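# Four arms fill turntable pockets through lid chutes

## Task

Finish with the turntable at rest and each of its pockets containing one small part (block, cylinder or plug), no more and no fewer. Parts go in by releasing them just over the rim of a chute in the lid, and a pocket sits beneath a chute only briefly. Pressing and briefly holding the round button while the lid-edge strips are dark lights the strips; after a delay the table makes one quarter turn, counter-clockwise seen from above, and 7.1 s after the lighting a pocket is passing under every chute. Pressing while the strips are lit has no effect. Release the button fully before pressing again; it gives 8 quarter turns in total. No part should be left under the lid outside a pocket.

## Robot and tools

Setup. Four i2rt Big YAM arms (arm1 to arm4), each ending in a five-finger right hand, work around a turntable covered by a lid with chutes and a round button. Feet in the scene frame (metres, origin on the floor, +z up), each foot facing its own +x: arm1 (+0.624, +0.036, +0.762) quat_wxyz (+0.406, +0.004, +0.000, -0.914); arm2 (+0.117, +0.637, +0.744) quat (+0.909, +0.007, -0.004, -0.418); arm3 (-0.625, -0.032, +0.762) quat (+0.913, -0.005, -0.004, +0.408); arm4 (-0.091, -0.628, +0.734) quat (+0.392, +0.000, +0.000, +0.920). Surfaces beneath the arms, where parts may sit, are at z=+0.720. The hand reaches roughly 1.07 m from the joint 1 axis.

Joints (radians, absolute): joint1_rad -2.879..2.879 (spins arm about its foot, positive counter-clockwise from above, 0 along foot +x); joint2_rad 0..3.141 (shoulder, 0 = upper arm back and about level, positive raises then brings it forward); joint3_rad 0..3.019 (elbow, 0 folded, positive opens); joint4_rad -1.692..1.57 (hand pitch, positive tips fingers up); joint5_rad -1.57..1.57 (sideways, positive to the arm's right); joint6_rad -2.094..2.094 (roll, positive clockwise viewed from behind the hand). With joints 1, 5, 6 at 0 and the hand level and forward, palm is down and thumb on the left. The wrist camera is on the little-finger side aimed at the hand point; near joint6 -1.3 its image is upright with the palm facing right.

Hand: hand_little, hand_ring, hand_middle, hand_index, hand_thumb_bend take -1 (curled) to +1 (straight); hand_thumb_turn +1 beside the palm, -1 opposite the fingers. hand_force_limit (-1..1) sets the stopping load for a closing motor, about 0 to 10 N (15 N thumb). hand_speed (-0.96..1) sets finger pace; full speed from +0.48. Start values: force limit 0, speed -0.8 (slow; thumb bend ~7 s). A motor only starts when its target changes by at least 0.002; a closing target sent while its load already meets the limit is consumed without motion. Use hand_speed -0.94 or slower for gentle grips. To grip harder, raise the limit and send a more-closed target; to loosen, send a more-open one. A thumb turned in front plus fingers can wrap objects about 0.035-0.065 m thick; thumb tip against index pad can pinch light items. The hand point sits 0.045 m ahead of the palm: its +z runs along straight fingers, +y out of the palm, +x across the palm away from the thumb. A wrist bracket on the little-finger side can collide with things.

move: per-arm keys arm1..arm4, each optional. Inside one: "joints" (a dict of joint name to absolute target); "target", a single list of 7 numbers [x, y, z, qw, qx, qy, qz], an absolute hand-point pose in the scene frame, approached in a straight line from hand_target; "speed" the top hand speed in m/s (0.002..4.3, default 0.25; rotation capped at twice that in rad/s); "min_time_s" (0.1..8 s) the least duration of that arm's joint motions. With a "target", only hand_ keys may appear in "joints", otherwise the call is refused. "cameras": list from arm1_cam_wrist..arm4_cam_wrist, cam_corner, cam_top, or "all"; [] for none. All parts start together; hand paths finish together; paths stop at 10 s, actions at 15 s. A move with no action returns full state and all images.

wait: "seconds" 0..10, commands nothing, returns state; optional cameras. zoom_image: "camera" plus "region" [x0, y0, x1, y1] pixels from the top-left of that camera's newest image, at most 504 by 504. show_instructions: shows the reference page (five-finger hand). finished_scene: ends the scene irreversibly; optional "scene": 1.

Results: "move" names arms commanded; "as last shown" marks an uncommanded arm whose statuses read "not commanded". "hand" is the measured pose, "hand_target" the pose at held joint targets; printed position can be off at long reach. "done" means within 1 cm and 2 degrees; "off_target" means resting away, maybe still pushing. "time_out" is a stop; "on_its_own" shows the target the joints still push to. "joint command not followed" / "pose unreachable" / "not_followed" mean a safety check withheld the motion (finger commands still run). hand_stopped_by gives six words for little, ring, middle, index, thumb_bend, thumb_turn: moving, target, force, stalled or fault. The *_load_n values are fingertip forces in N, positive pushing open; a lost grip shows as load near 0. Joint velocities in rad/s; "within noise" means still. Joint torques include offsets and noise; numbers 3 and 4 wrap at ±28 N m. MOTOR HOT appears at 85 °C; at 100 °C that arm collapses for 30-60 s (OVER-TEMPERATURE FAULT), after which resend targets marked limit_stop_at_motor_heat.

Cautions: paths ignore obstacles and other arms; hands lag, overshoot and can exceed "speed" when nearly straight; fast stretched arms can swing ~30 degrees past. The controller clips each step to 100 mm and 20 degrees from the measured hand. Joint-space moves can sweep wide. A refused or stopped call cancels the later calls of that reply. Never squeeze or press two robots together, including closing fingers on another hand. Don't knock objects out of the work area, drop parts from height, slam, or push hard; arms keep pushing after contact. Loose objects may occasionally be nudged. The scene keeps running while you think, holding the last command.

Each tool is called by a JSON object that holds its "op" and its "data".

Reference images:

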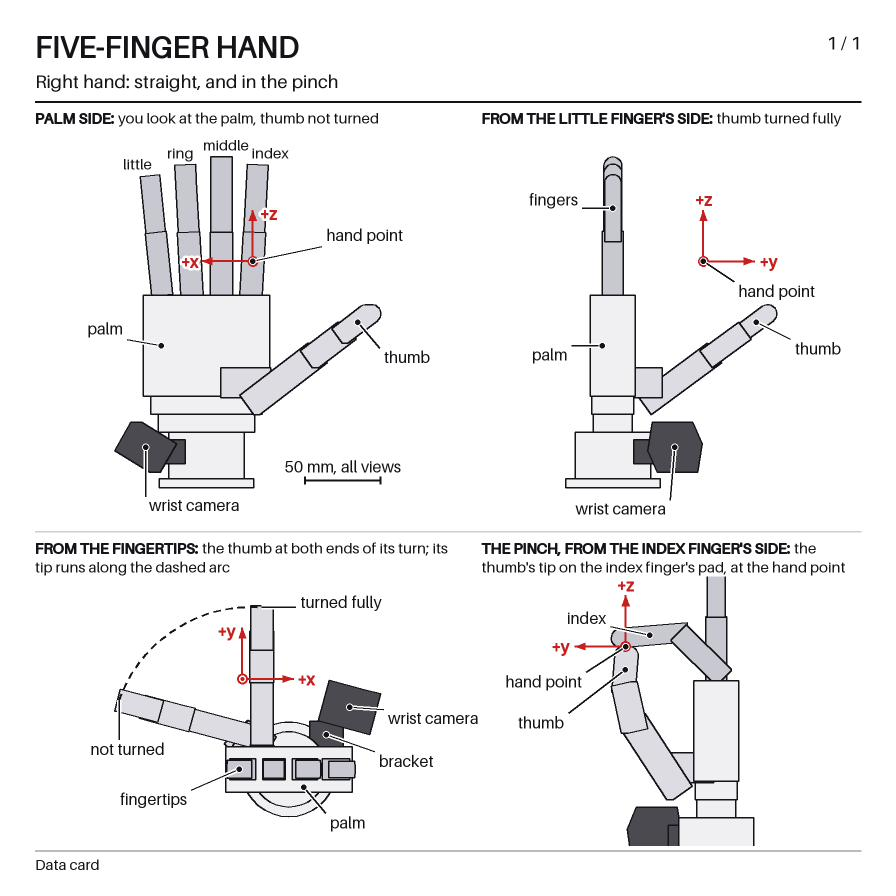

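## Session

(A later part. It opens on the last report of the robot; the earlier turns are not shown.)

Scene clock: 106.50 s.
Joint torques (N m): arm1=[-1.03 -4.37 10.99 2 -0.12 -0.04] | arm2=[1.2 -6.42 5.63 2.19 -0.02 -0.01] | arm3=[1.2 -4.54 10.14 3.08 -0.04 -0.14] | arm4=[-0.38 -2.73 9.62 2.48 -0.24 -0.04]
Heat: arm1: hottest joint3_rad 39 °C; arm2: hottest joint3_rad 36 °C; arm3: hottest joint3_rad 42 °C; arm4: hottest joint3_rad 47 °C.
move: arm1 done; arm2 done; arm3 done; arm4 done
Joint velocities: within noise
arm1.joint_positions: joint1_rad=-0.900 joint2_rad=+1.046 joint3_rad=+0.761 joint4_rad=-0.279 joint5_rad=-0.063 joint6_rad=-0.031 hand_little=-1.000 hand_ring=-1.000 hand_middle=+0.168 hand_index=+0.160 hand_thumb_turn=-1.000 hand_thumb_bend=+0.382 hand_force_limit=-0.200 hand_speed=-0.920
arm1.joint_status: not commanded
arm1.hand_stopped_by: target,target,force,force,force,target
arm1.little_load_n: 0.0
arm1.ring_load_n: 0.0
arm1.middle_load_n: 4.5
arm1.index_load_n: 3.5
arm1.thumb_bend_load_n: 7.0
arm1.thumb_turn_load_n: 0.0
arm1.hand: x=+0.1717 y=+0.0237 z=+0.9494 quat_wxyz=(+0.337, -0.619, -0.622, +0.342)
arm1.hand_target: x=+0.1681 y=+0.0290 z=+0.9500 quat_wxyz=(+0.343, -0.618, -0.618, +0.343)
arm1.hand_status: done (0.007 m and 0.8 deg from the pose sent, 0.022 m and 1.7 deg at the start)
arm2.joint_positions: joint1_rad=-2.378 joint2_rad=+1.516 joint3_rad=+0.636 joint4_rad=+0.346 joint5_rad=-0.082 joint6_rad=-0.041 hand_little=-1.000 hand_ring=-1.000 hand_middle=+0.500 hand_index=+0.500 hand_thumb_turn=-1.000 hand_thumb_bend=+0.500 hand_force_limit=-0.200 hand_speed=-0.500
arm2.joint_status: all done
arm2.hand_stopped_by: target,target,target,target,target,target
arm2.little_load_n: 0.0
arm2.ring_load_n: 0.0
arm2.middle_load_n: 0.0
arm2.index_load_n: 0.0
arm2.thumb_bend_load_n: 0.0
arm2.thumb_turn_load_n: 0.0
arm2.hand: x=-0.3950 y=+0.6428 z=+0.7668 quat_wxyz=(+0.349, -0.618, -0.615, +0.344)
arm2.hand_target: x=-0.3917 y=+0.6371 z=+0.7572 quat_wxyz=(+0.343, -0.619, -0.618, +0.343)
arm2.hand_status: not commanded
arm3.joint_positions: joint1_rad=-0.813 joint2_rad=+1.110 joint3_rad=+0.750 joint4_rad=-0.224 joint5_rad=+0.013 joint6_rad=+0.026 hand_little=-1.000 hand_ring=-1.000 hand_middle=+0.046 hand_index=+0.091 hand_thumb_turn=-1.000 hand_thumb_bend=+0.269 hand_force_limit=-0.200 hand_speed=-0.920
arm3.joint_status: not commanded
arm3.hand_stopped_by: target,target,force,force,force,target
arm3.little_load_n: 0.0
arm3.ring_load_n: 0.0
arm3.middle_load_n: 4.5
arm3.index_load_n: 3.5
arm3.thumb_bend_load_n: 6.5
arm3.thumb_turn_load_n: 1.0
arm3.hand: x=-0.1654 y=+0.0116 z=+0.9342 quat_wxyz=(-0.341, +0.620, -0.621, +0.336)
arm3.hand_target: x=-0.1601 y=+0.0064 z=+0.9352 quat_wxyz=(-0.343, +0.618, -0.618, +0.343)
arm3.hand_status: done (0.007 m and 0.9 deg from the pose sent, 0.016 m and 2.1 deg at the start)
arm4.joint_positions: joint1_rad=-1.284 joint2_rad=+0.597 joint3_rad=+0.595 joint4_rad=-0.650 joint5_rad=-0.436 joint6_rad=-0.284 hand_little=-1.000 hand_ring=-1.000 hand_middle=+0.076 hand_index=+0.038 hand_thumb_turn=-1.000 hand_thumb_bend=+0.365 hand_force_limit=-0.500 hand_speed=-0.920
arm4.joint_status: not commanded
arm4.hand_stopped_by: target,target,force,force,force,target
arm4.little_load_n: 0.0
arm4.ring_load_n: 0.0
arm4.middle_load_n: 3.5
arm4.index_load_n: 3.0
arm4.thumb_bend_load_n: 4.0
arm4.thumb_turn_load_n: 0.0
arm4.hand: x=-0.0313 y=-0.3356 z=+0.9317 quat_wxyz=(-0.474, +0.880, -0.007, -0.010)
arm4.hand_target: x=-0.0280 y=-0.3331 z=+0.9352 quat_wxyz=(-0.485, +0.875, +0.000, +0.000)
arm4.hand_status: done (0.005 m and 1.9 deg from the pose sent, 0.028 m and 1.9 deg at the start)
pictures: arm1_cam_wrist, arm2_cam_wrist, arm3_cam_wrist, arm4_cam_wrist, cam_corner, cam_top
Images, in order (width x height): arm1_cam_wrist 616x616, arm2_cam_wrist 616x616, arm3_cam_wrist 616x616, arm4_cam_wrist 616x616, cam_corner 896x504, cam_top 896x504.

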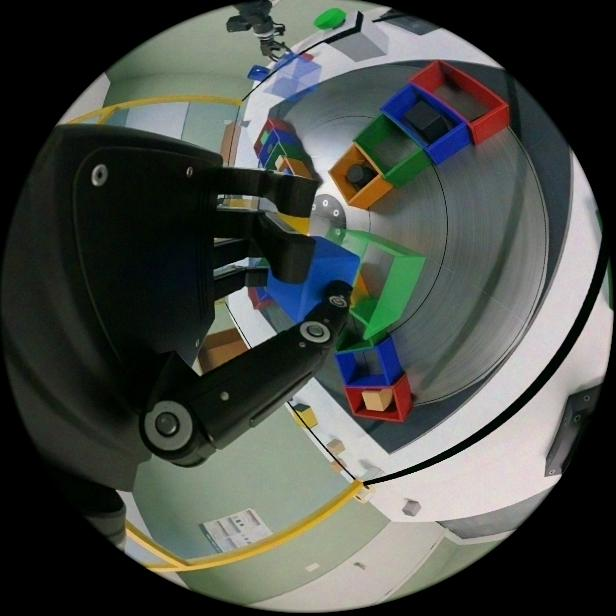

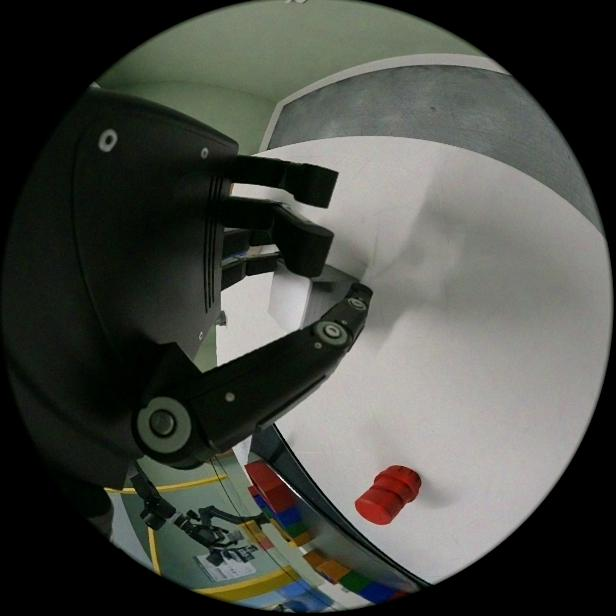

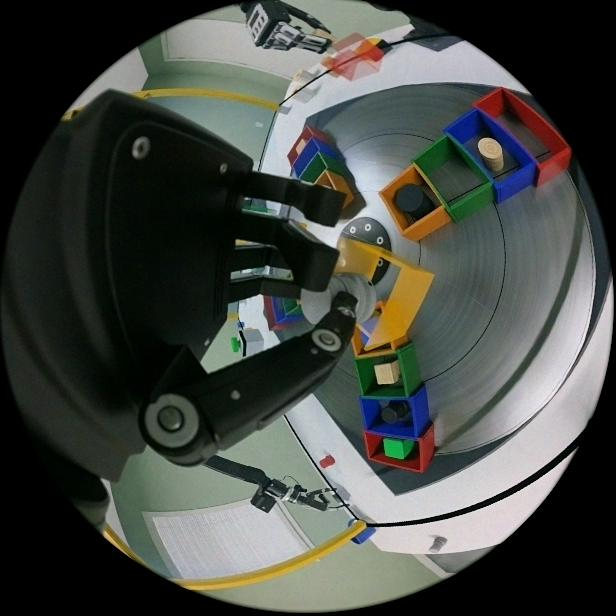

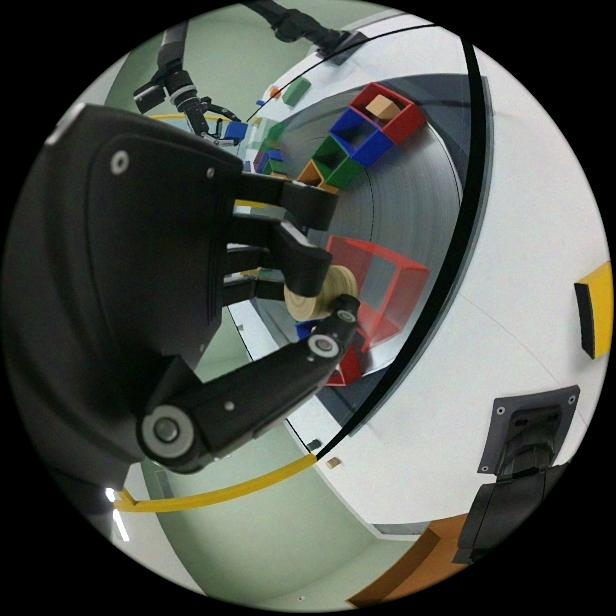

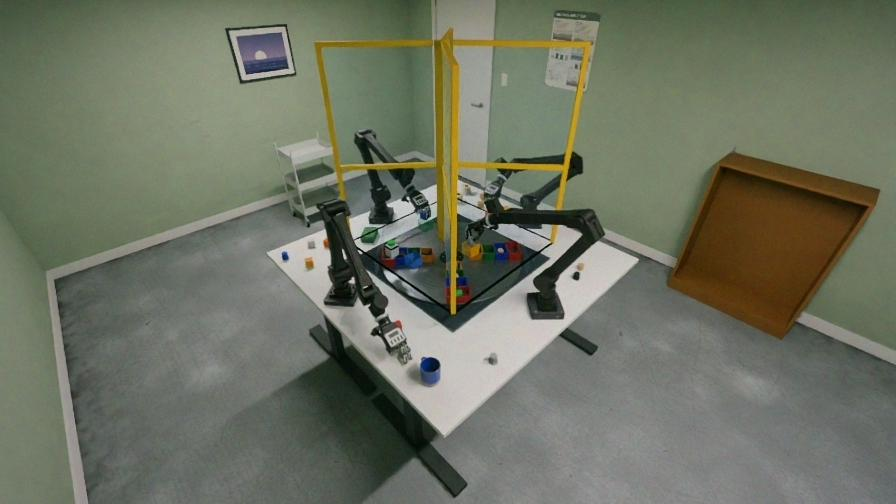

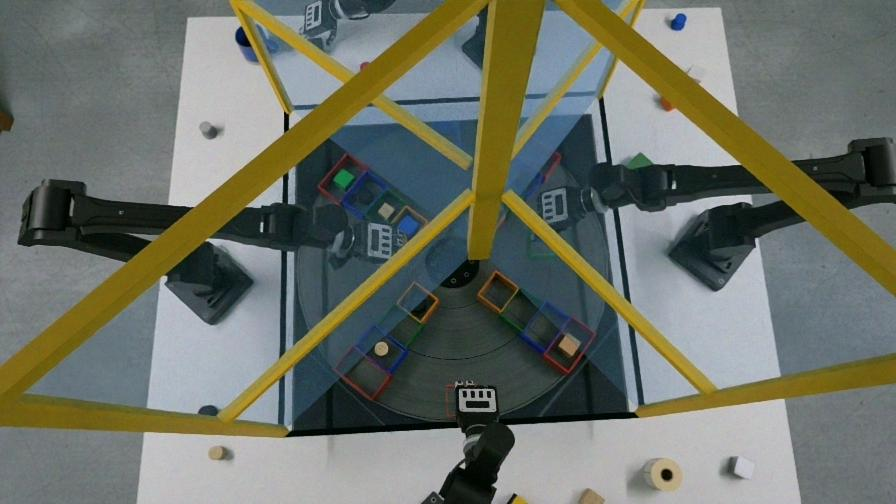

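{"op": "zoom_image", "data": {"camera": "cam_corner", "region": [400, 190, 460, 240]}}

{"op": "zoom_image", "data": {"camera": "cam_corner", "region": [450, 210, 510, 260]}}

{"op": "zoom_image", "data": {"camera": "cam_corner", "region": [470, 180, 550, 240]}}

Scaled by 8.400 from the camera's image (finer frame: 1280x720).

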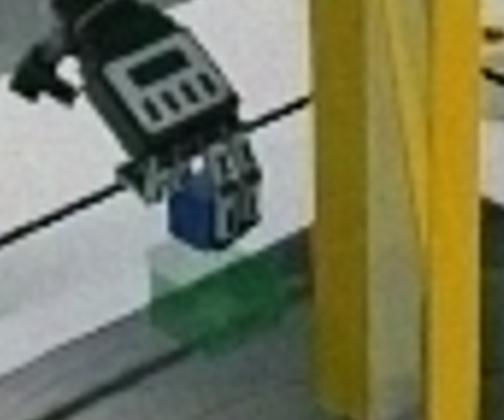

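Scaled by 8.400 from the camera's image (finer frame: 1280x720).

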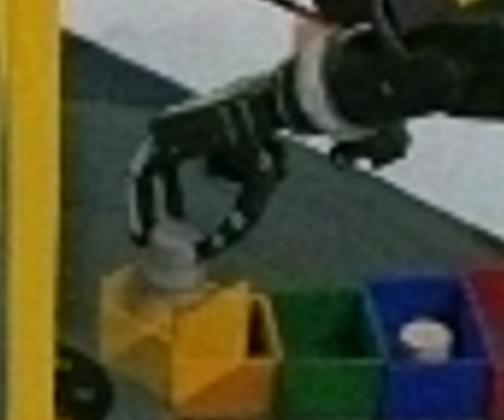

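Scaled by 6.300 from the camera's image (finer frame: 1280x720).

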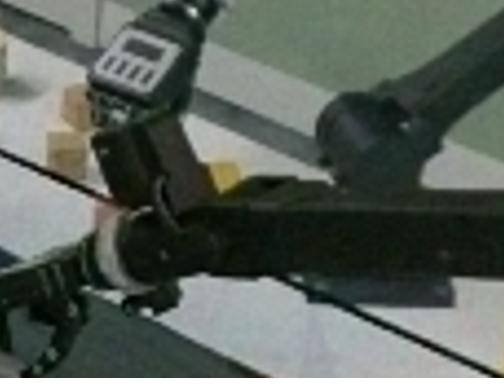

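{"op": "zoom_image", "data": {"camera": "arm2_cam_wrist", "region": [240, 220, 400, 360]}}

{"op": "zoom_image", "data": {"camera": "cam_corner", "region": [370, 310, 450, 370]}}

Scaled by 3.150 from the camera's image (finer frame: 880x880).

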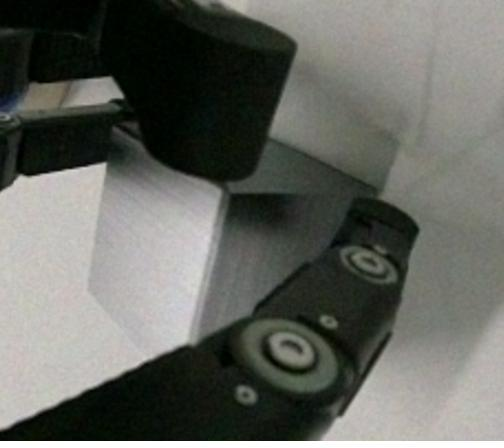

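Scaled by 6.300 from the camera's image (finer frame: 1280x720).

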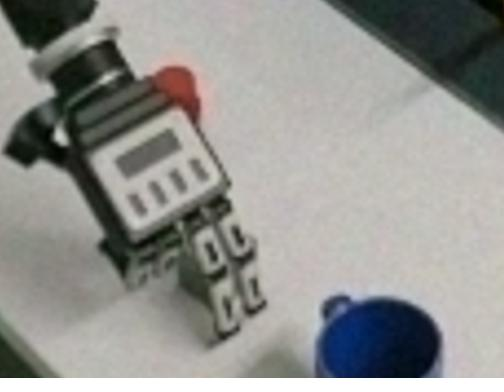

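{"op": "move", "data": {"arm2": {"target": [-0.400, 0.619, 0.762, 0.3428, -0.6184, -0.6184, 0.3428], "speed": 0.1}}}

{"op": "move", "data": {"arm2": {"joints": {"hand_speed": -0.9, "hand_force_limit": -0.2, "hand_thumb_bend": 0.2, "hand_index": -0.4, "hand_middle": -0.4}}, "arm1": {"target": [0.164, 0.025, 0.942, 0.3428, -0.6184, -0.6184, 0.3428], "speed": 0.08}, "cameras": ["arm2_cam_wrist", "cam_corner"]}}

{"op": "zoom_image", "data": {"camera": "cam_corner", "region": [400, 190, 460, 240]}}

Scene clock: 111.33 s.
Joint torques (N m): arm1=[-1.26 -4.6 10.95 1.99 -0.1 -0.03] | arm2=[0.62 -6.18 7.38 1.36 0.01 0.06] | arm3=[1.32 -4.78 10.14 3.12 -0.05 -0.17] | arm4=[-0.38 -2.73 9.63 2.5 -0.24 -0.04]
Heat: arm1: hottest joint3_rad 39 °C; arm2: hottest joint3_rad 36 °C; arm3: hottest joint3_rad 42 °C; arm4: hottest joint3_rad 47 °C.
move: arm2 done
Joint velocities: within noise
arm1, arm3, arm4: as last shown
arm2.joint_positions: joint1_rad=-2.326 joint2_rad=+1.516 joint3_rad=+0.636 joint4_rad=+0.346 joint5_rad=-0.041 joint6_rad=-0.025 hand_little=-1.000 hand_ring=-1.000 hand_middle=+0.500 hand_index=+0.500 hand_thumb_turn=-1.000 hand_thumb_bend=+0.500 hand_force_limit=-0.200 hand_speed=-0.500
arm2.joint_status: not commanded
arm2.hand_stopped_by: target,target,target,target,target,target
arm2.little_load_n: 0.0
arm2.ring_load_n: 0.0
arm2.middle_load_n: 0.0
arm2.index_load_n: 0.0
arm2.thumb_bend_load_n: -0.5
arm2.thumb_turn_load_n: 0.0
arm2.hand: x=-0.3960 y=+0.6231 z=+0.7662 quat_wxyz=(+0.349, -0.614, -0.619, +0.343)
arm2.hand_target: x=-0.3997 y=+0.6190 z=+0.7621 quat_wxyz=(+0.343, -0.618, -0.618, +0.343)
arm2.hand_status: done (0.007 m and 0.9 deg from the pose sent, 0.025 m and 0.9 deg at the start)
arm3.index_load_n: 4.0
arm4.middle_load_n: 3.0
arm4.thumb_bend_load_n: 4.5
pictures: none

Scene clock: 114.73 s.
Joint torques (N m): arm1=[-0.32 -4.78 10.73 2 0.05 0.02] | arm2=[0.79 -6.24 7.39 1.37 -0.02 0.06] | arm3=[1.2 -4.78 10.15 3.19 -0.05 -0.14] | arm4=[-0.38 -2.73 9.62 2.5 -0.24 -0.04]
Heat: arm1: hottest joint3_rad 40 °C; arm2: hottest joint3_rad 36 °C; arm3: hottest joint3_rad 42 °C; arm4: hottest joint3_rad 46 °C.
move: arm1 done; arm2 off_target
Joint velocities: within noise
arm1.joint_positions: joint1_rad=-0.900 joint2_rad=+1.065 joint3_rad=+0.753 joint4_rad=-0.250 joint5_rad=-0.056 joint6_rad=-0.031 hand_little=-1.000 hand_ring=-1.000 hand_middle=+0.168 hand_index=+0.160 hand_thumb_turn=-1.000 hand_thumb_bend=+0.382 hand_force_limit=-0.200 hand_speed=-0.920
arm1.joint_status: not commanded
arm1.hand_stopped_by: target,target,force,force,force,target
arm1.little_load_n: 0.0
arm1.ring_load_n: 0.0
arm1.middle_load_n: 4.5
arm1.index_load_n: 3.5
arm1.thumb_bend_load_n: 6.5
arm1.thumb_turn_load_n: 0.0
arm1.hand: x=+0.1673 y=+0.0253 z=+0.9421 quat_wxyz=(+0.339, -0.620, -0.620, +0.340)
arm1.hand_target: x=+0.1640 y=+0.0250 z=+0.9421 quat_wxyz=(+0.343, -0.618, -0.618, +0.343)
arm1.hand_status: done (0.003 m and 0.6 deg from the pose sent, 0.011 m and 0.8 deg at the start)
arm2.joint_positions: joint1_rad=-2.326 joint2_rad=+1.516 joint3_rad=+0.636 joint4_rad=+0.346 joint5_rad=-0.040 joint6_rad=-0.025 hand_little=-1.000 hand_ring=-1.000 hand_middle=+0.204 hand_index=+0.167 hand_thumb_turn=-1.000 hand_thumb_bend=+0.328 hand_force_limit=-0.200 hand_speed=-0.900
arm2.joint_status: hand_middle off_target (ended at +0.204, target -0.400); hand_index off_target (ended at +0.167, target -0.400); hand_thumb_bend off_target (ended at +0.328, target +0.200); the others done
arm2.hand_stopped_by: target,target,force,force,force,target
arm2.little_load_n: 0.0
arm2.ring_load_n: 0.0
arm2.middle_load_n: 4.0
arm2.index_load_n: 4.5
arm2.thumb_bend_load_n: 6.0
arm2.thumb_turn_load_n: 1.5
arm2.hand: x=-0.3960 y=+0.6232 z=+0.7660 quat_wxyz=(+0.349, -0.614, -0.619, +0.343)
arm2.hand_target: x=-0.3997 y=+0.6191 z=+0.7619 quat_wxyz=(+0.343, -0.619, -0.618, +0.343)
arm2.hand_status: not commanded
arm3, arm4: as last shown
arm3.index_load_n: 3.5
Images, in order (width x height): arm2_cam_wrist 616x616, cam_corner 896x504.

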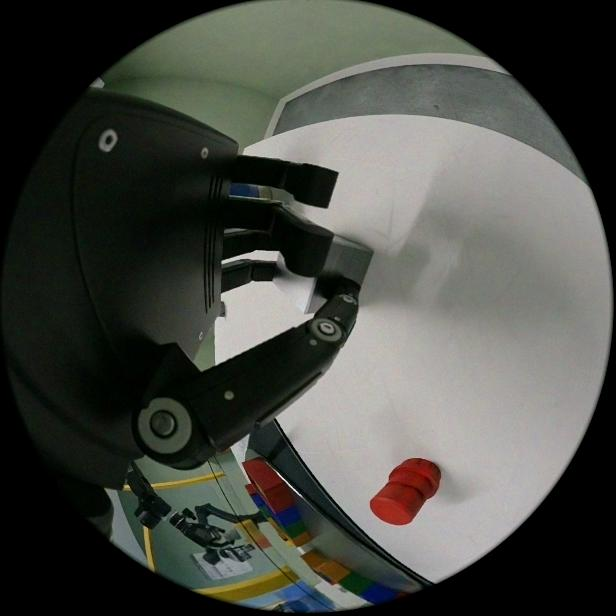

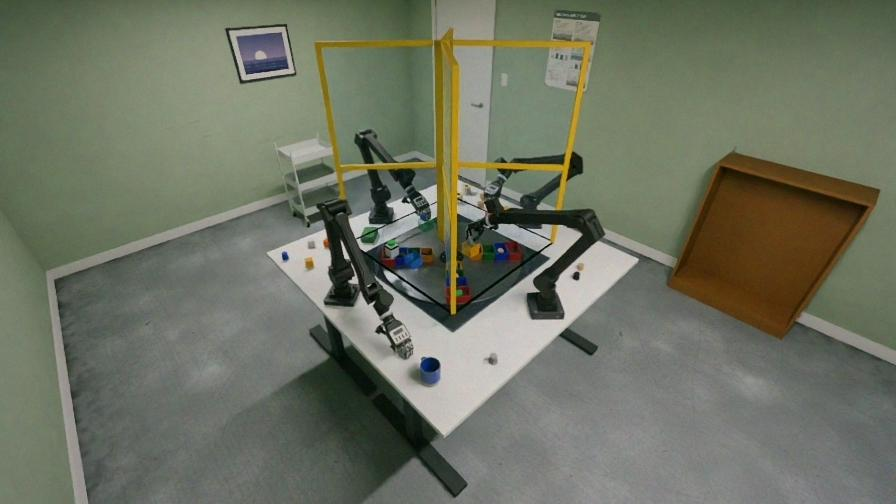

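Scaled by 8.400 from the camera's image (finer frame: 1280x720).

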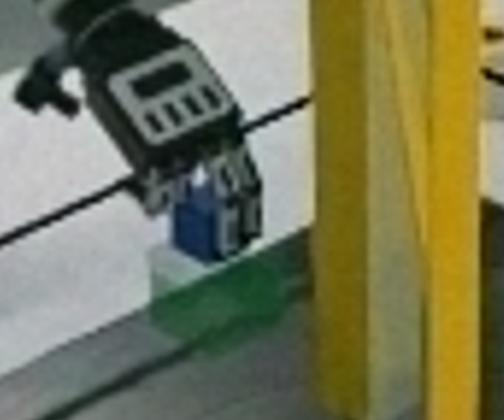

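{"op": "move", "data": {"arm1": {"target": [0.161, 0.017, 0.937, 0.3428, -0.6184, -0.6184, 0.3428], "speed": 0.08}, "arm2": {"target": [-0.390, 0.62, 0.88, 0.3428, -0.6184, -0.6184, 0.3428], "speed": 0.15}}}

{"op": "move", "data": {"arm2": {"target": [-0.02, 0.37, 1.03, 0.0, 0.0, 0.8746, -0.4848], "speed": 0.25}, "cameras": ["arm1_cam_wrist", "arm2_cam_wrist", "cam_corner"]}}

{"op": "zoom_image", "data": {"camera": "cam_corner", "region": [400, 190, 460, 240]}}

{"op": "zoom_image", "data": {"camera": "arm2_cam_wrist", "region": [280, 130, 480, 330]}}

Scene clock: 117.60 s.
Joint torques (N m): arm1=[0.44 -4.66 10.63 2.03 0.06 0.08] | arm2=[0.26 -6.53 11.58 1.46 -0.23 0.02] | arm3=[1.2 -4.72 10.13 3.15 -0.05 -0.14] | arm4=[-0.38 -2.73 9.62 2.48 -0.24 -0.04]
Heat: arm1: hottest joint3_rad 41 °C; arm2: hottest joint3_rad 36 °C; arm3: hottest joint3_rad 42 °C; arm4: hottest joint3_rad 46 °C.
move: arm1 done; arm2 off_target
Joint velocities: within noise
arm1.joint_positions: joint1_rad=-0.884 joint2_rad=+1.076 joint3_rad=+0.748 joint4_rad=-0.231 joint5_rad=-0.035 joint6_rad=-0.025 hand_little=-1.000 hand_ring=-1.000 hand_middle=+0.168 hand_index=+0.160 hand_thumb_turn=-1.000 hand_thumb_bend=+0.382 hand_force_limit=-0.200 hand_speed=-0.920
arm1.joint_status: not commanded
arm1.hand_stopped_by: target,target,force,force,force,target
arm1.little_load_n: 0.0
arm1.ring_load_n: 0.0
arm1.middle_load_n: 4.5
arm1.index_load_n: 3.5
arm1.thumb_bend_load_n: 7.0
arm1.thumb_turn_load_n: 0.0
arm1.hand: x=+0.1641 y=+0.0221 z=+0.9380 quat_wxyz=(+0.343, -0.620, -0.619, +0.338)
arm1.hand_target: x=+0.1611 y=+0.0170 z=+0.9371 quat_wxyz=(+0.343, -0.618, -0.618, +0.343)
arm1.hand_status: done (0.006 m and 0.6 deg from the pose sent, 0.012 m and 0.6 deg at the start)
arm2.joint_positions: joint1_rad=-2.326 joint2_rad=+1.258 joint3_rad=+0.723 joint4_rad=-0.059 joint5_rad=-0.041 joint6_rad=-0.024 hand_little=-1.000 hand_ring=-1.000 hand_middle=+0.204 hand_index=+0.167 hand_thumb_turn=-1.000 hand_thumb_bend=+0.328 hand_force_limit=-0.200 hand_speed=-0.900
arm2.joint_status: not commanded
arm2.hand_stopped_by: target,target,force,force,force,target
arm2.little_load_n: 0.0
arm2.ring_load_n: 0.0
arm2.middle_load_n: 4.0
arm2.index_load_n: 4.0
arm2.thumb_bend_load_n: 6.5
arm2.thumb_turn_load_n: 1.5
arm2.hand: x=-0.3719 y=+0.6209 z=+0.8539 quat_wxyz=(+0.329, -0.625, -0.628, +0.326)
arm2.hand_target: x=-0.3888 y=+0.6201 z=+0.8803 quat_wxyz=(+0.343, -0.618, -0.618, +0.343)
arm2.hand_status: off_target (0.032 m and 2.9 deg from the pose sent, 0.114 m and 0.9 deg at the start)
arm3, arm4: as last shown
arm4.thumb_bend_load_n: 4.0
pictures: none

Scene clock: 121.43 s.
Joint torques (N m): arm1=[0.32 -4.66 10.66 2.04 0.06 0.08] | arm2=[0.79 0.26 13.19 1.1 -0.56 -0.14] | arm3=[1.14 -4.78 10.17 3.18 -0.06 -0.13] | arm4=[-0.38 -2.73 9.63 2.48 -0.24 -0.04]
Heat: arm1: hottest joint3_rad 41 °C; arm2: hottest joint3_rad 38 °C; arm3: hottest joint3_rad 42 °C; arm4: hottest joint3_rad 45 °C.
move: arm2 off_target
Joint velocities: within noise
arm1, arm3, arm4: as last shown
arm1.middle_load_n: 4.0
arm1.index_load_n: 4.0
arm2.joint_positions: joint1_rad=-1.610 joint2_rad=+0.697 joint3_rad=+0.827 joint4_rad=-0.942 joint5_rad=-0.721 joint6_rad=-0.576 hand_little=-1.000 hand_ring=-1.000 hand_middle=+0.204 hand_index=+0.167 hand_thumb_turn=-1.000 hand_thumb_bend=+0.328 hand_force_limit=-0.200 hand_speed=-0.900
arm2.joint_status: not commanded
arm2.hand_stopped_by: target,target,force,force,force,target
arm2.little_load_n: 0.0
arm2.ring_load_n: 0.0
arm2.middle_load_n: 4.0
arm2.index_load_n: 4.0
arm2.thumb_bend_load_n: 6.5
arm2.thumb_turn_load_n: 1.5
arm2.hand: x=-0.0144 y=+0.3767 z=+1.0056 quat_wxyz=(-0.015, -0.015, -0.881, +0.473)
arm2.hand_target: x=-0.0194 y=+0.3707 z=+1.0296 quat_wxyz=(+0.000, +0.000, -0.875, +0.485)
arm2.hand_status: off_target (0.026 m and 2.9 deg from the pose sent, 0.467 m and 89.9 deg at the start)
arm3.index_load_n: 4.0
arm4.middle_load_n: 3.5
arm4.thumb_bend_load_n: 4.5
Images, in order (width x height): arm1_cam_wrist 616x616, arm2_cam_wrist 616x616, cam_corner 896x504.

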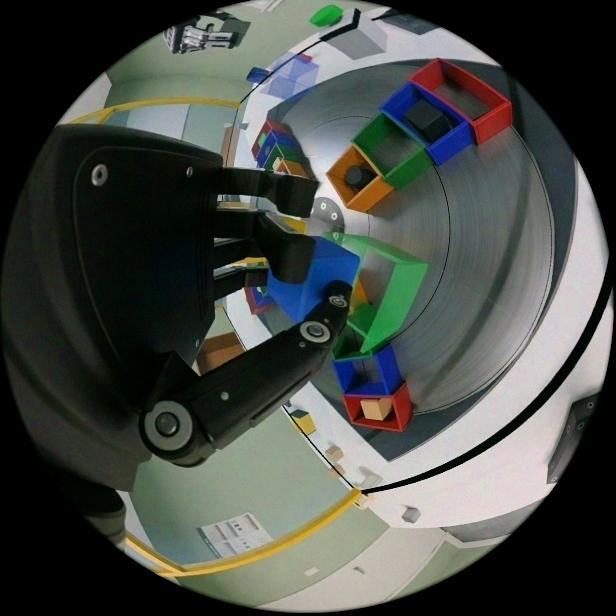

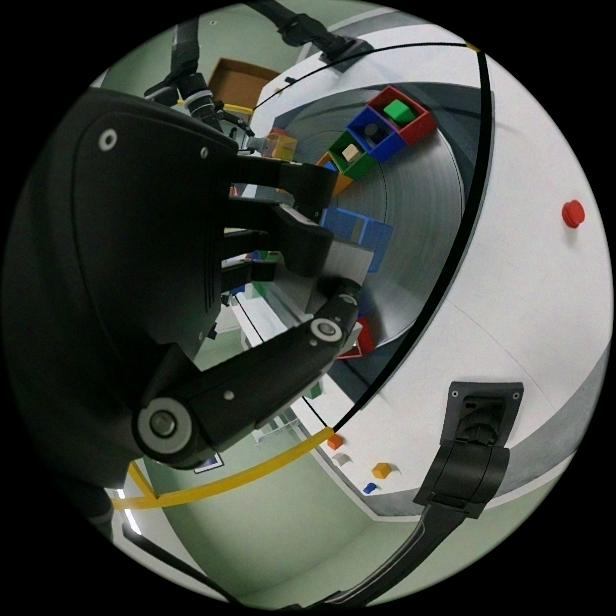

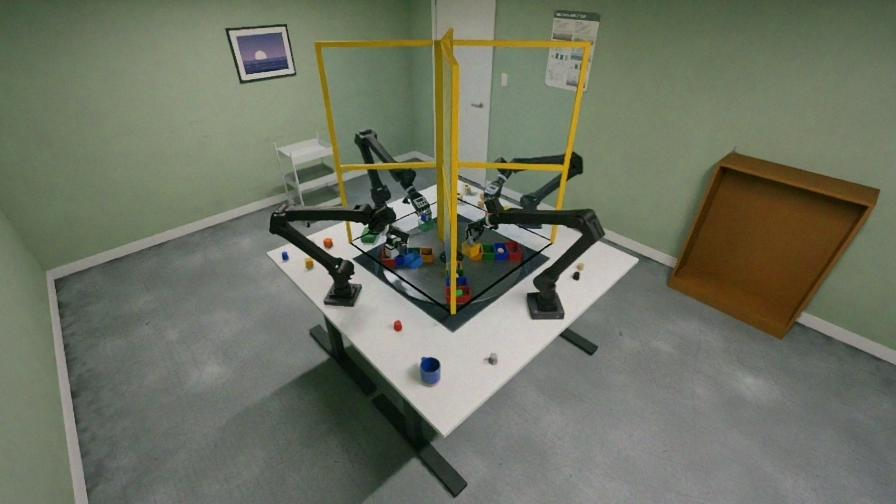

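Scaled by 8.400 from the camera's image (finer frame: 1280x720).

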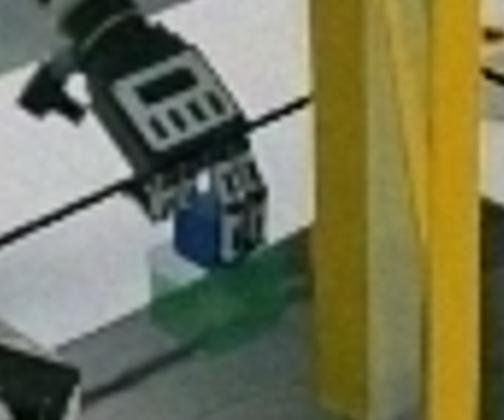

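Scaled by 2.520 from the camera's image (finer frame: 880x880).

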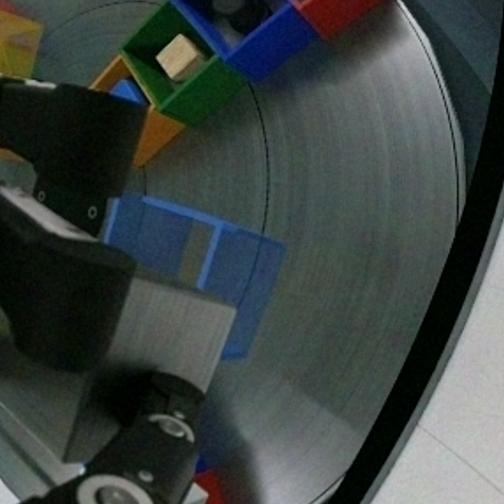

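{"op": "move", "data": {"arm2": {"target": [0.185, 0.375, 0.99, 0.0, 0.0, 0.9915, -0.1305], "speed": 0.25, "joints": {"hand_speed": -0.3, "hand_ring": 1.0, "hand_little": 1.0}}, "cameras": ["arm2_cam_wrist", "cam_corner"]}}

{"op": "zoom_image", "data": {"camera": "cam_corner", "region": [350, 190, 450, 290]}}

{"op": "zoom_image", "data": {"camera": "arm2_cam_wrist", "region": [180, 130, 480, 400]}}

Scene clock: 124.37 s.
Joint torques (N m): arm1=[0.38 -4.66 10.59 2.02 0.04 0.08] | arm2=[1.08 -2.26 12.3 0.09 0.06 0.08] | arm3=[1.32 -4.48 10.17 3.18 -0.06 -0.14] | arm4=[-0.38 -2.73 9.62 2.48 -0.24 -0.04]
Heat: arm1: hottest joint3_rad 41 °C; arm2: hottest joint3_rad 38 °C; arm3: hottest joint3_rad 42 °C; arm4: hottest joint3_rad 45 °C.
move: arm2 off_target
Joint velocities: within noise
arm1, arm3, arm4: as last shown
arm1.middle_load_n: 4.5
arm1.index_load_n: 3.5
arm2.joint_positions: joint1_rad=-0.551 joint2_rad=+0.982 joint3_rad=+1.036 joint4_rad=-1.399 joint5_rad=+0.055 joint6_rad=+0.142 hand_little=+1.000 hand_ring=+1.000 hand_middle=+0.204 hand_index=+0.167 hand_thumb_turn=-1.000 hand_thumb_bend=+0.328 hand_force_limit=-0.200 hand_speed=-0.300
arm2.joint_status: all done
arm2.hand_stopped_by: target,target,force,force,force,target
arm2.little_load_n: 0.0
arm2.ring_load_n: 0.0
arm2.middle_load_n: 2.0
arm2.index_load_n: 5.0
arm2.thumb_bend_load_n: 5.5
arm2.thumb_turn_load_n: 0.0
arm2.hand: x=+0.1813 y=+0.3856 z=+0.9708 quat_wxyz=(+0.003, +0.004, -0.994, +0.111)
arm2.hand_target: x=+0.1849 y=+0.3757 z=+0.9898 quat_wxyz=(+0.000, +0.000, -0.991, +0.131)
arm2.hand_status: off_target (0.022 m and 2.3 deg from the pose sent, 0.200 m and 41.5 deg at the start)
arm4.thumb_bend_load_n: 4.0
Images, in order (width x height): arm2_cam_wrist 616x616, cam_corner 896x504.

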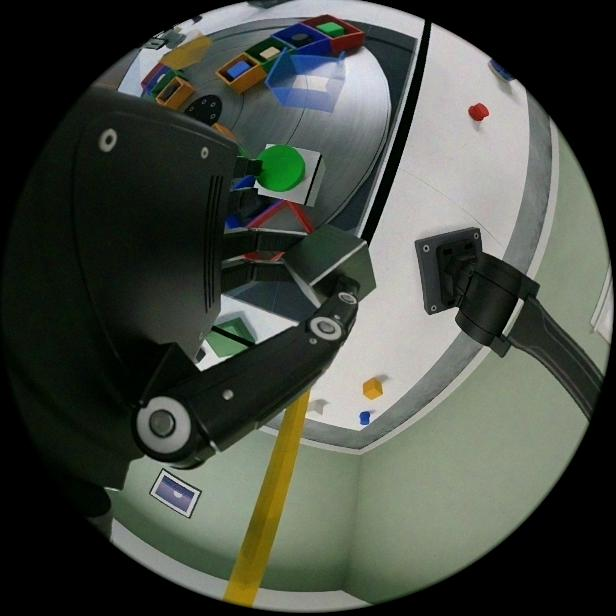

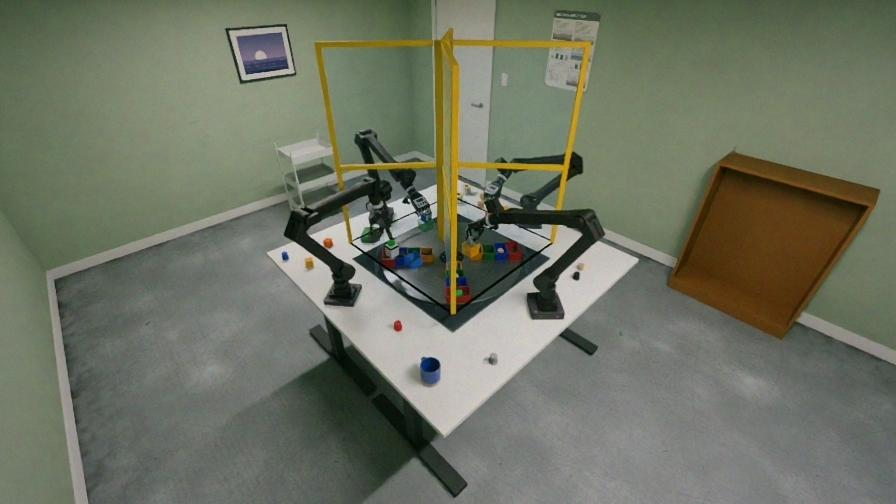

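Scaled by 5.040 from the camera's image (finer frame: 1280x720).

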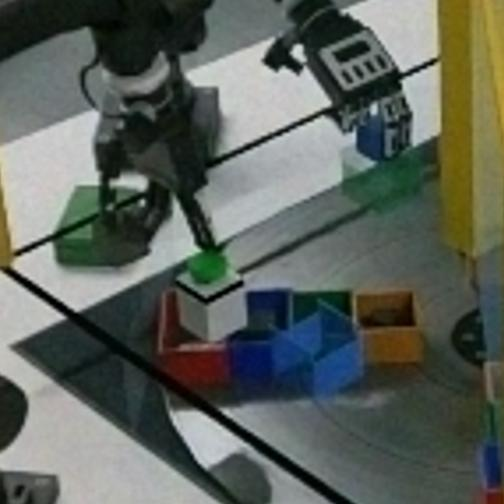

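Scaled by 1.680 from the camera's image (finer frame: 880x880).

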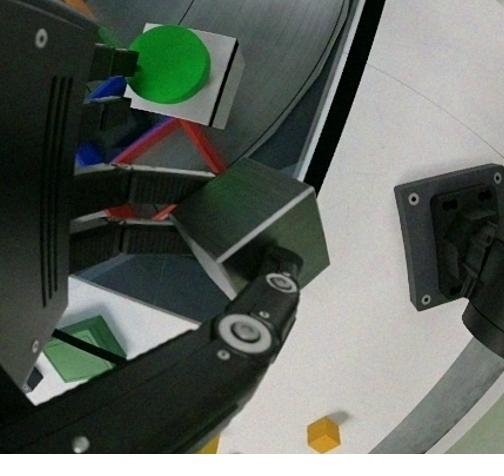

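{"op": "move", "data": {"arm2": {"target": [0.176, 0.366, 0.945, 0.0, 0.0, 0.9915, -0.1305], "speed": 0.1}, "cameras": ["arm2_cam_wrist", "cam_corner"]}}

{"op": "zoom_image", "data": {"camera": "cam_corner", "region": [370, 220, 430, 270]}}

{"op": "zoom_image", "data": {"camera": "arm2_cam_wrist", "region": [180, 100, 380, 300]}}

Scene clock: 129.17 s.
Joint torques (N m): arm1=[0.38 -4.78 10.62 2 0.05 0.09] | arm2=[-0.32 -2.43 8.25 0.9 -0.17 -0.2] | arm3=[1.14 -4.84 10.15 3.18 -0.05 -0.14] | arm4=[-0.38 -2.73 9.62 2.48 -0.24 -0.04]
Heat: arm1: hottest joint3_rad 42 °C; arm2: hottest joint3_rad 40 °C; arm3: hottest joint3_rad 43 °C; arm4: hottest joint3_rad 44 °C.
move: arm2 done
Joint velocities: within noise
arm1, arm3, arm4: as last shown
arm2.joint_positions: joint1_rad=-0.573 joint2_rad=+0.997 joint3_rad=+0.983 joint4_rad=-1.291 joint5_rad=+0.051 joint6_rad=+0.132 hand_little=+1.000 hand_ring=+1.000 hand_middle=+0.204 hand_index=+0.167 hand_thumb_turn=-1.000 hand_thumb_bend=+0.328 hand_force_limit=-0.200 hand_speed=-0.300
arm2.joint_status: not commanded
arm2.hand_stopped_by: target,target,force,force,force,target
arm2.little_load_n: -0.5
arm2.ring_load_n: 0.0
arm2.middle_load_n: 2.0
arm2.index_load_n: 5.0
arm2.thumb_bend_load_n: 5.0
arm2.thumb_turn_load_n: 0.0
arm2.hand: x=+0.1785 y=+0.3685 z=+0.9471 quat_wxyz=(+0.000, -0.002, -0.992, +0.130)
arm2.hand_target: x=+0.1759 y=+0.3660 z=+0.9450 quat_wxyz=(+0.000, +0.000, -0.991, +0.130)
arm2.hand_status: done (0.004 m and 0.2 deg from the pose sent, 0.033 m and 2.3 deg at the start)
arm4.thumb_bend_load_n: 4.5
Images, in order (width x height): arm2_cam_wrist 616x616, cam_corner 896x504.

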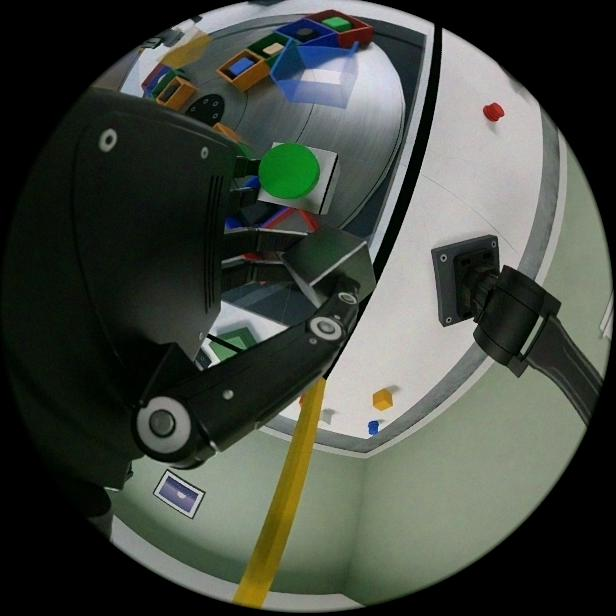

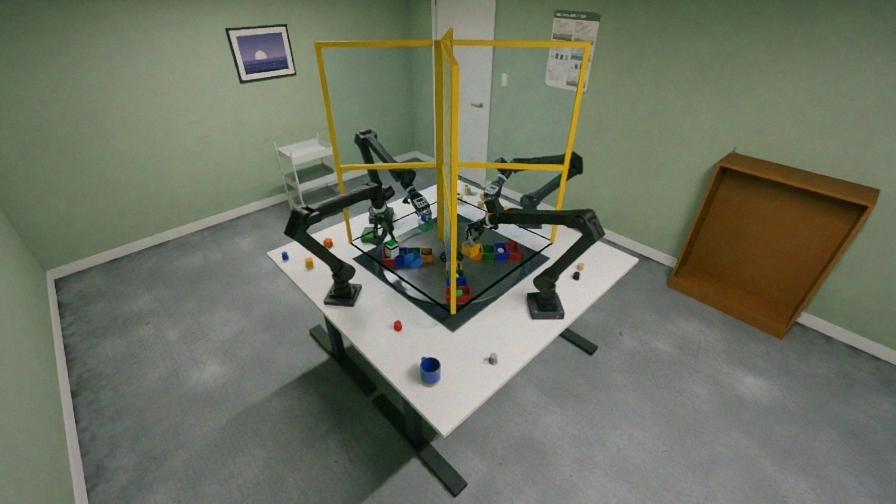

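Scaled by 8.400 from the camera's image (finer frame: 1280x720).

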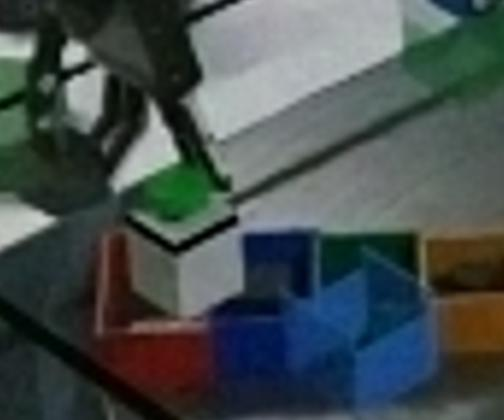

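Scaled by 2.520 from the camera's image (finer frame: 880x880).

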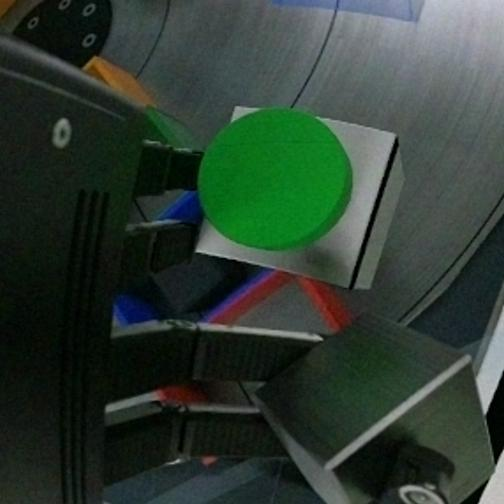

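{"op": "move", "data": {"arm2": {"target": [0.176, 0.368, 0.995, 0.0, 0.0, 0.9915, -0.1305], "speed": 0.15}}}

{"op": "move", "data": {"arm2": {"target": [0.166, 0.391, 0.99, 0.0, 0.0, 0.9915, -0.1305], "speed": 0.15}, "cameras": ["arm2_cam_wrist", "cam_corner"]}}

{"op": "zoom_image", "data": {"camera": "cam_corner", "region": [370, 220, 430, 270]}}

{"op": "zoom_image", "data": {"camera": "arm2_cam_wrist", "region": [180, 100, 380, 300]}}

Scene clock: 131.27 s.
Joint torques (N m): arm1=[0.38 -4.84 10.63 1.98 0.06 0.07] | arm2=[-0.03 -2.43 12.07 0.08 -0.13 -0.14] | arm3=[1.26 -4.72 10.14 3.14 -0.07 -0.15] | arm4=[-0.44 -2.73 9.62 2.48 -0.24 -0.04]
Heat: arm1: hottest joint3_rad 42 °C; arm2: hottest joint3_rad 40 °C; arm3: hottest joint3_rad 43 °C; arm4: hottest joint3_rad 44 °C.
move: arm2 off_target
Joint velocities: within noise
arm1, arm3, arm4: as last shown
arm1.index_load_n: 4.0
arm2.joint_positions: joint1_rad=-0.573 joint2_rad=+0.997 joint3_rad=+1.063 joint4_rad=-1.404 joint5_rad=+0.051 joint6_rad=+0.130 hand_little=+1.000 hand_ring=+1.000 hand_middle=+0.204 hand_index=+0.167 hand_thumb_turn=-1.000 hand_thumb_bend=+0.328 hand_force_limit=-0.200 hand_speed=-0.300
arm2.joint_status: not commanded
arm2.hand_stopped_by: target,target,force,force,force,target
arm2.little_load_n: 0.0
arm2.ring_load_n: 0.0
arm2.middle_load_n: 2.0
arm2.index_load_n: 5.0
arm2.thumb_bend_load_n: 5.0
arm2.thumb_turn_load_n: 0.0
arm2.hand: x=+0.1766 y=+0.3779 z=+0.9775 quat_wxyz=(+0.003, +0.000, -0.994, +0.114)
arm2.hand_target: x=+0.1759 y=+0.3685 z=+0.9947 quat_wxyz=(+0.000, +0.000, -0.991, +0.131)
arm2.hand_status: off_target (0.020 m and 2.0 deg from the pose sent, 0.048 m and 0.2 deg at the start)
pictures: none

Scene clock: 132.27 s.
Joint torques (N m): arm1=[0.21 -4.72 10.63 1.96 0.04 0.09] | arm2=[-0.38 -2.49 8.12 0.18 -0.18 -0.18] | arm3=[1.26 -4.89 10.15 3.17 -0.07 -0.14] | arm4=[-0.44 -2.73 9.62 2.48 -0.24 -0.04]
Heat: arm1: hottest joint3_rad 42 °C; arm2: hottest joint3_rad 40 °C; arm3: hottest joint3_rad 43 °C; arm4: hottest joint3_rad 44 °C.
move: arm2 done
Joint velocities: within noise
arm1: as last shown
arm1.middle_load_n: 4.0
arm2.joint_positions: joint1_rad=-0.597 joint2_rad=+0.940 joint3_rad=+1.063 joint4_rad=-1.418 joint5_rad=+0.045 joint6_rad=+0.109 hand_little=+1.000 hand_ring=+1.000 hand_middle=+0.204 hand_index=+0.167 hand_thumb_turn=-1.000 hand_thumb_bend=+0.328 hand_force_limit=-0.200 hand_speed=-0.300
arm2.joint_status: not commanded
arm2.hand_stopped_by: target,target,force,force,force,target
arm2.little_load_n: 0.0
arm2.ring_load_n: 0.0
arm2.middle_load_n: 2.0
arm2.index_load_n: 5.5
arm2.thumb_bend_load_n: 5.0
arm2.thumb_turn_load_n: 0.0
arm2.hand: x=+0.1692 y=+0.3873 z=+0.9907 quat_wxyz=(+0.000, -0.002, -0.991, +0.134)
arm2.hand_target: x=+0.1661 y=+0.3910 z=+0.9900 quat_wxyz=(+0.000, +0.000, -0.991, +0.131)
arm2.hand_status: done (0.005 m and 0.5 deg from the pose sent, 0.021 m and 1.9 deg at the start)
arm3.joint_positions: joint1_rad=-0.813 joint2_rad=+1.110 joint3_rad=+0.750 joint4_rad=-0.224 joint5_rad=+0.013 joint6_rad=+0.026 hand_little=-1.000 hand_ring=-1.000 hand_middle=+0.046 hand_index=+0.091 hand_thumb_turn=-1.000 hand_thumb_bend=+0.269 hand_force_limit=-0.200 hand_speed=-0.920
arm3.joint_status: not commanded
arm3.hand_stopped_by: target,target,force,force,force,target
arm3.little_load_n: 0.0
arm3.ring_load_n: 0.0
arm3.middle_load_n: 4.5
arm3.index_load_n: 4.0
arm3.thumb_bend_load_n: 6.5
arm3.thumb_turn_load_n: 1.0
arm3.hand: x=-0.1654 y=+0.0116 z=+0.9342 quat_wxyz=(-0.341, +0.620, -0.621, +0.336)
arm3.hand_target: x=-0.1601 y=+0.0064 z=+0.9352 quat_wxyz=(-0.343, +0.618, -0.618, +0.343)
arm3.hand_status: not commanded
arm4.joint_positions: joint1_rad=-1.284 joint2_rad=+0.597 joint3_rad=+0.595 joint4_rad=-0.650 joint5_rad=-0.436 joint6_rad=-0.284 hand_little=-1.000 hand_ring=-1.000 hand_middle=+0.076 hand_index=+0.038 hand_thumb_turn=-1.000 hand_thumb_bend=+0.365 hand_force_limit=-0.500 hand_speed=-0.920
arm4.joint_status: not commanded
arm4.hand_stopped_by: target,target,force,force,force,target
arm4.little_load_n: 0.0
arm4.ring_load_n: 0.0
arm4.middle_load_n: 3.0
arm4.index_load_n: 3.0
arm4.thumb_bend_load_n: 4.5
arm4.thumb_turn_load_n: 0.0
arm4.hand: x=-0.0313 y=-0.3356 z=+0.9317 quat_wxyz=(-0.474, +0.880, -0.007, -0.010)
arm4.hand_target: x=-0.0280 y=-0.3331 z=+0.9352 quat_wxyz=(-0.485, +0.875, +0.000, +0.000)
arm4.hand_status: not commanded
Images, in order (width x height): arm2_cam_wrist 616x616, cam_corner 896x504.

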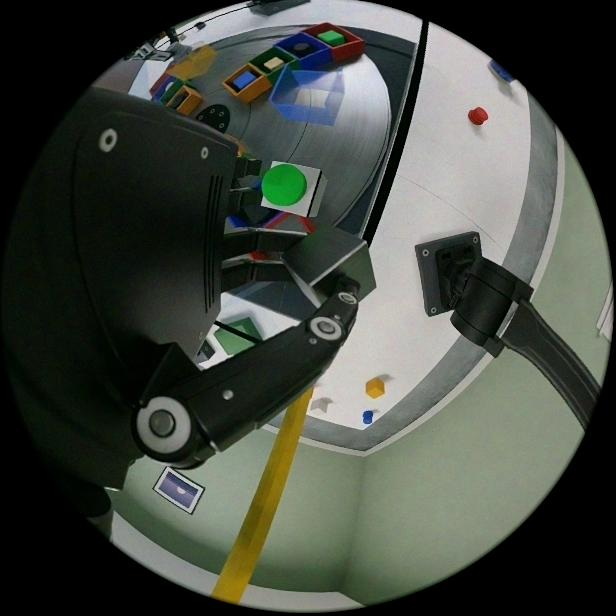

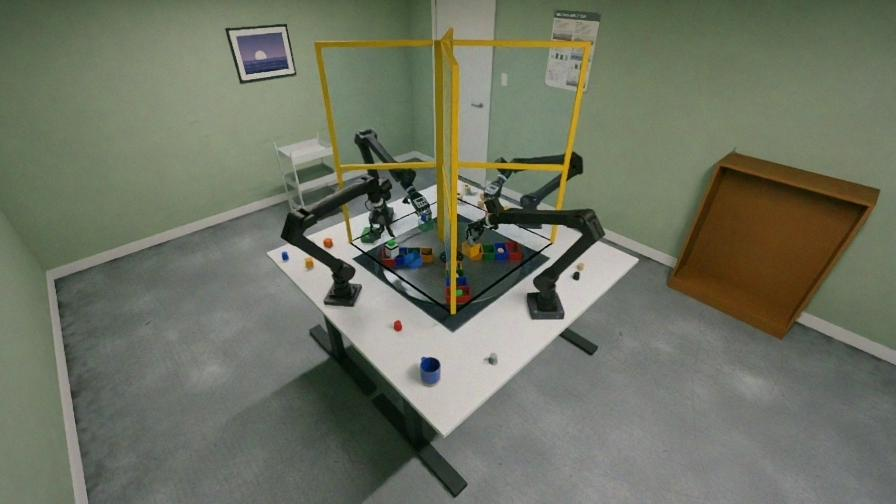

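Scaled by 8.400 from the camera's image (finer frame: 1280x720).

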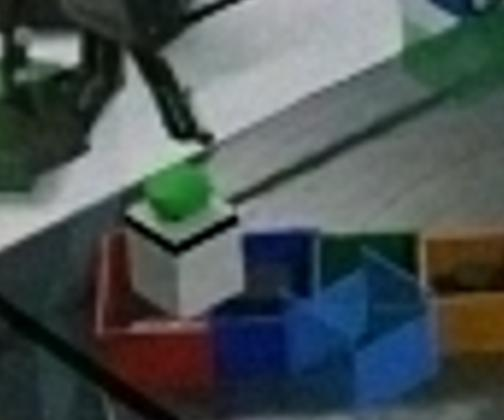

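Scaled by 2.520 from the camera's image (finer frame: 880x880).

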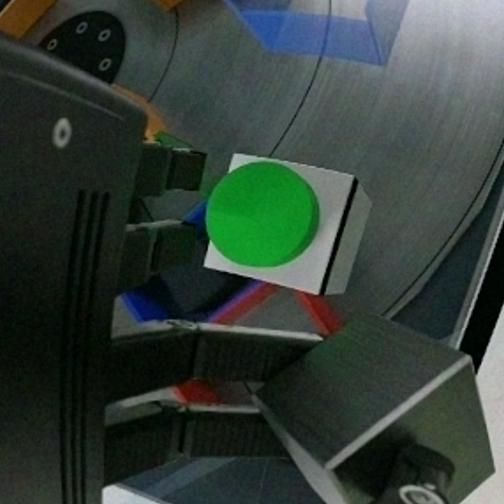

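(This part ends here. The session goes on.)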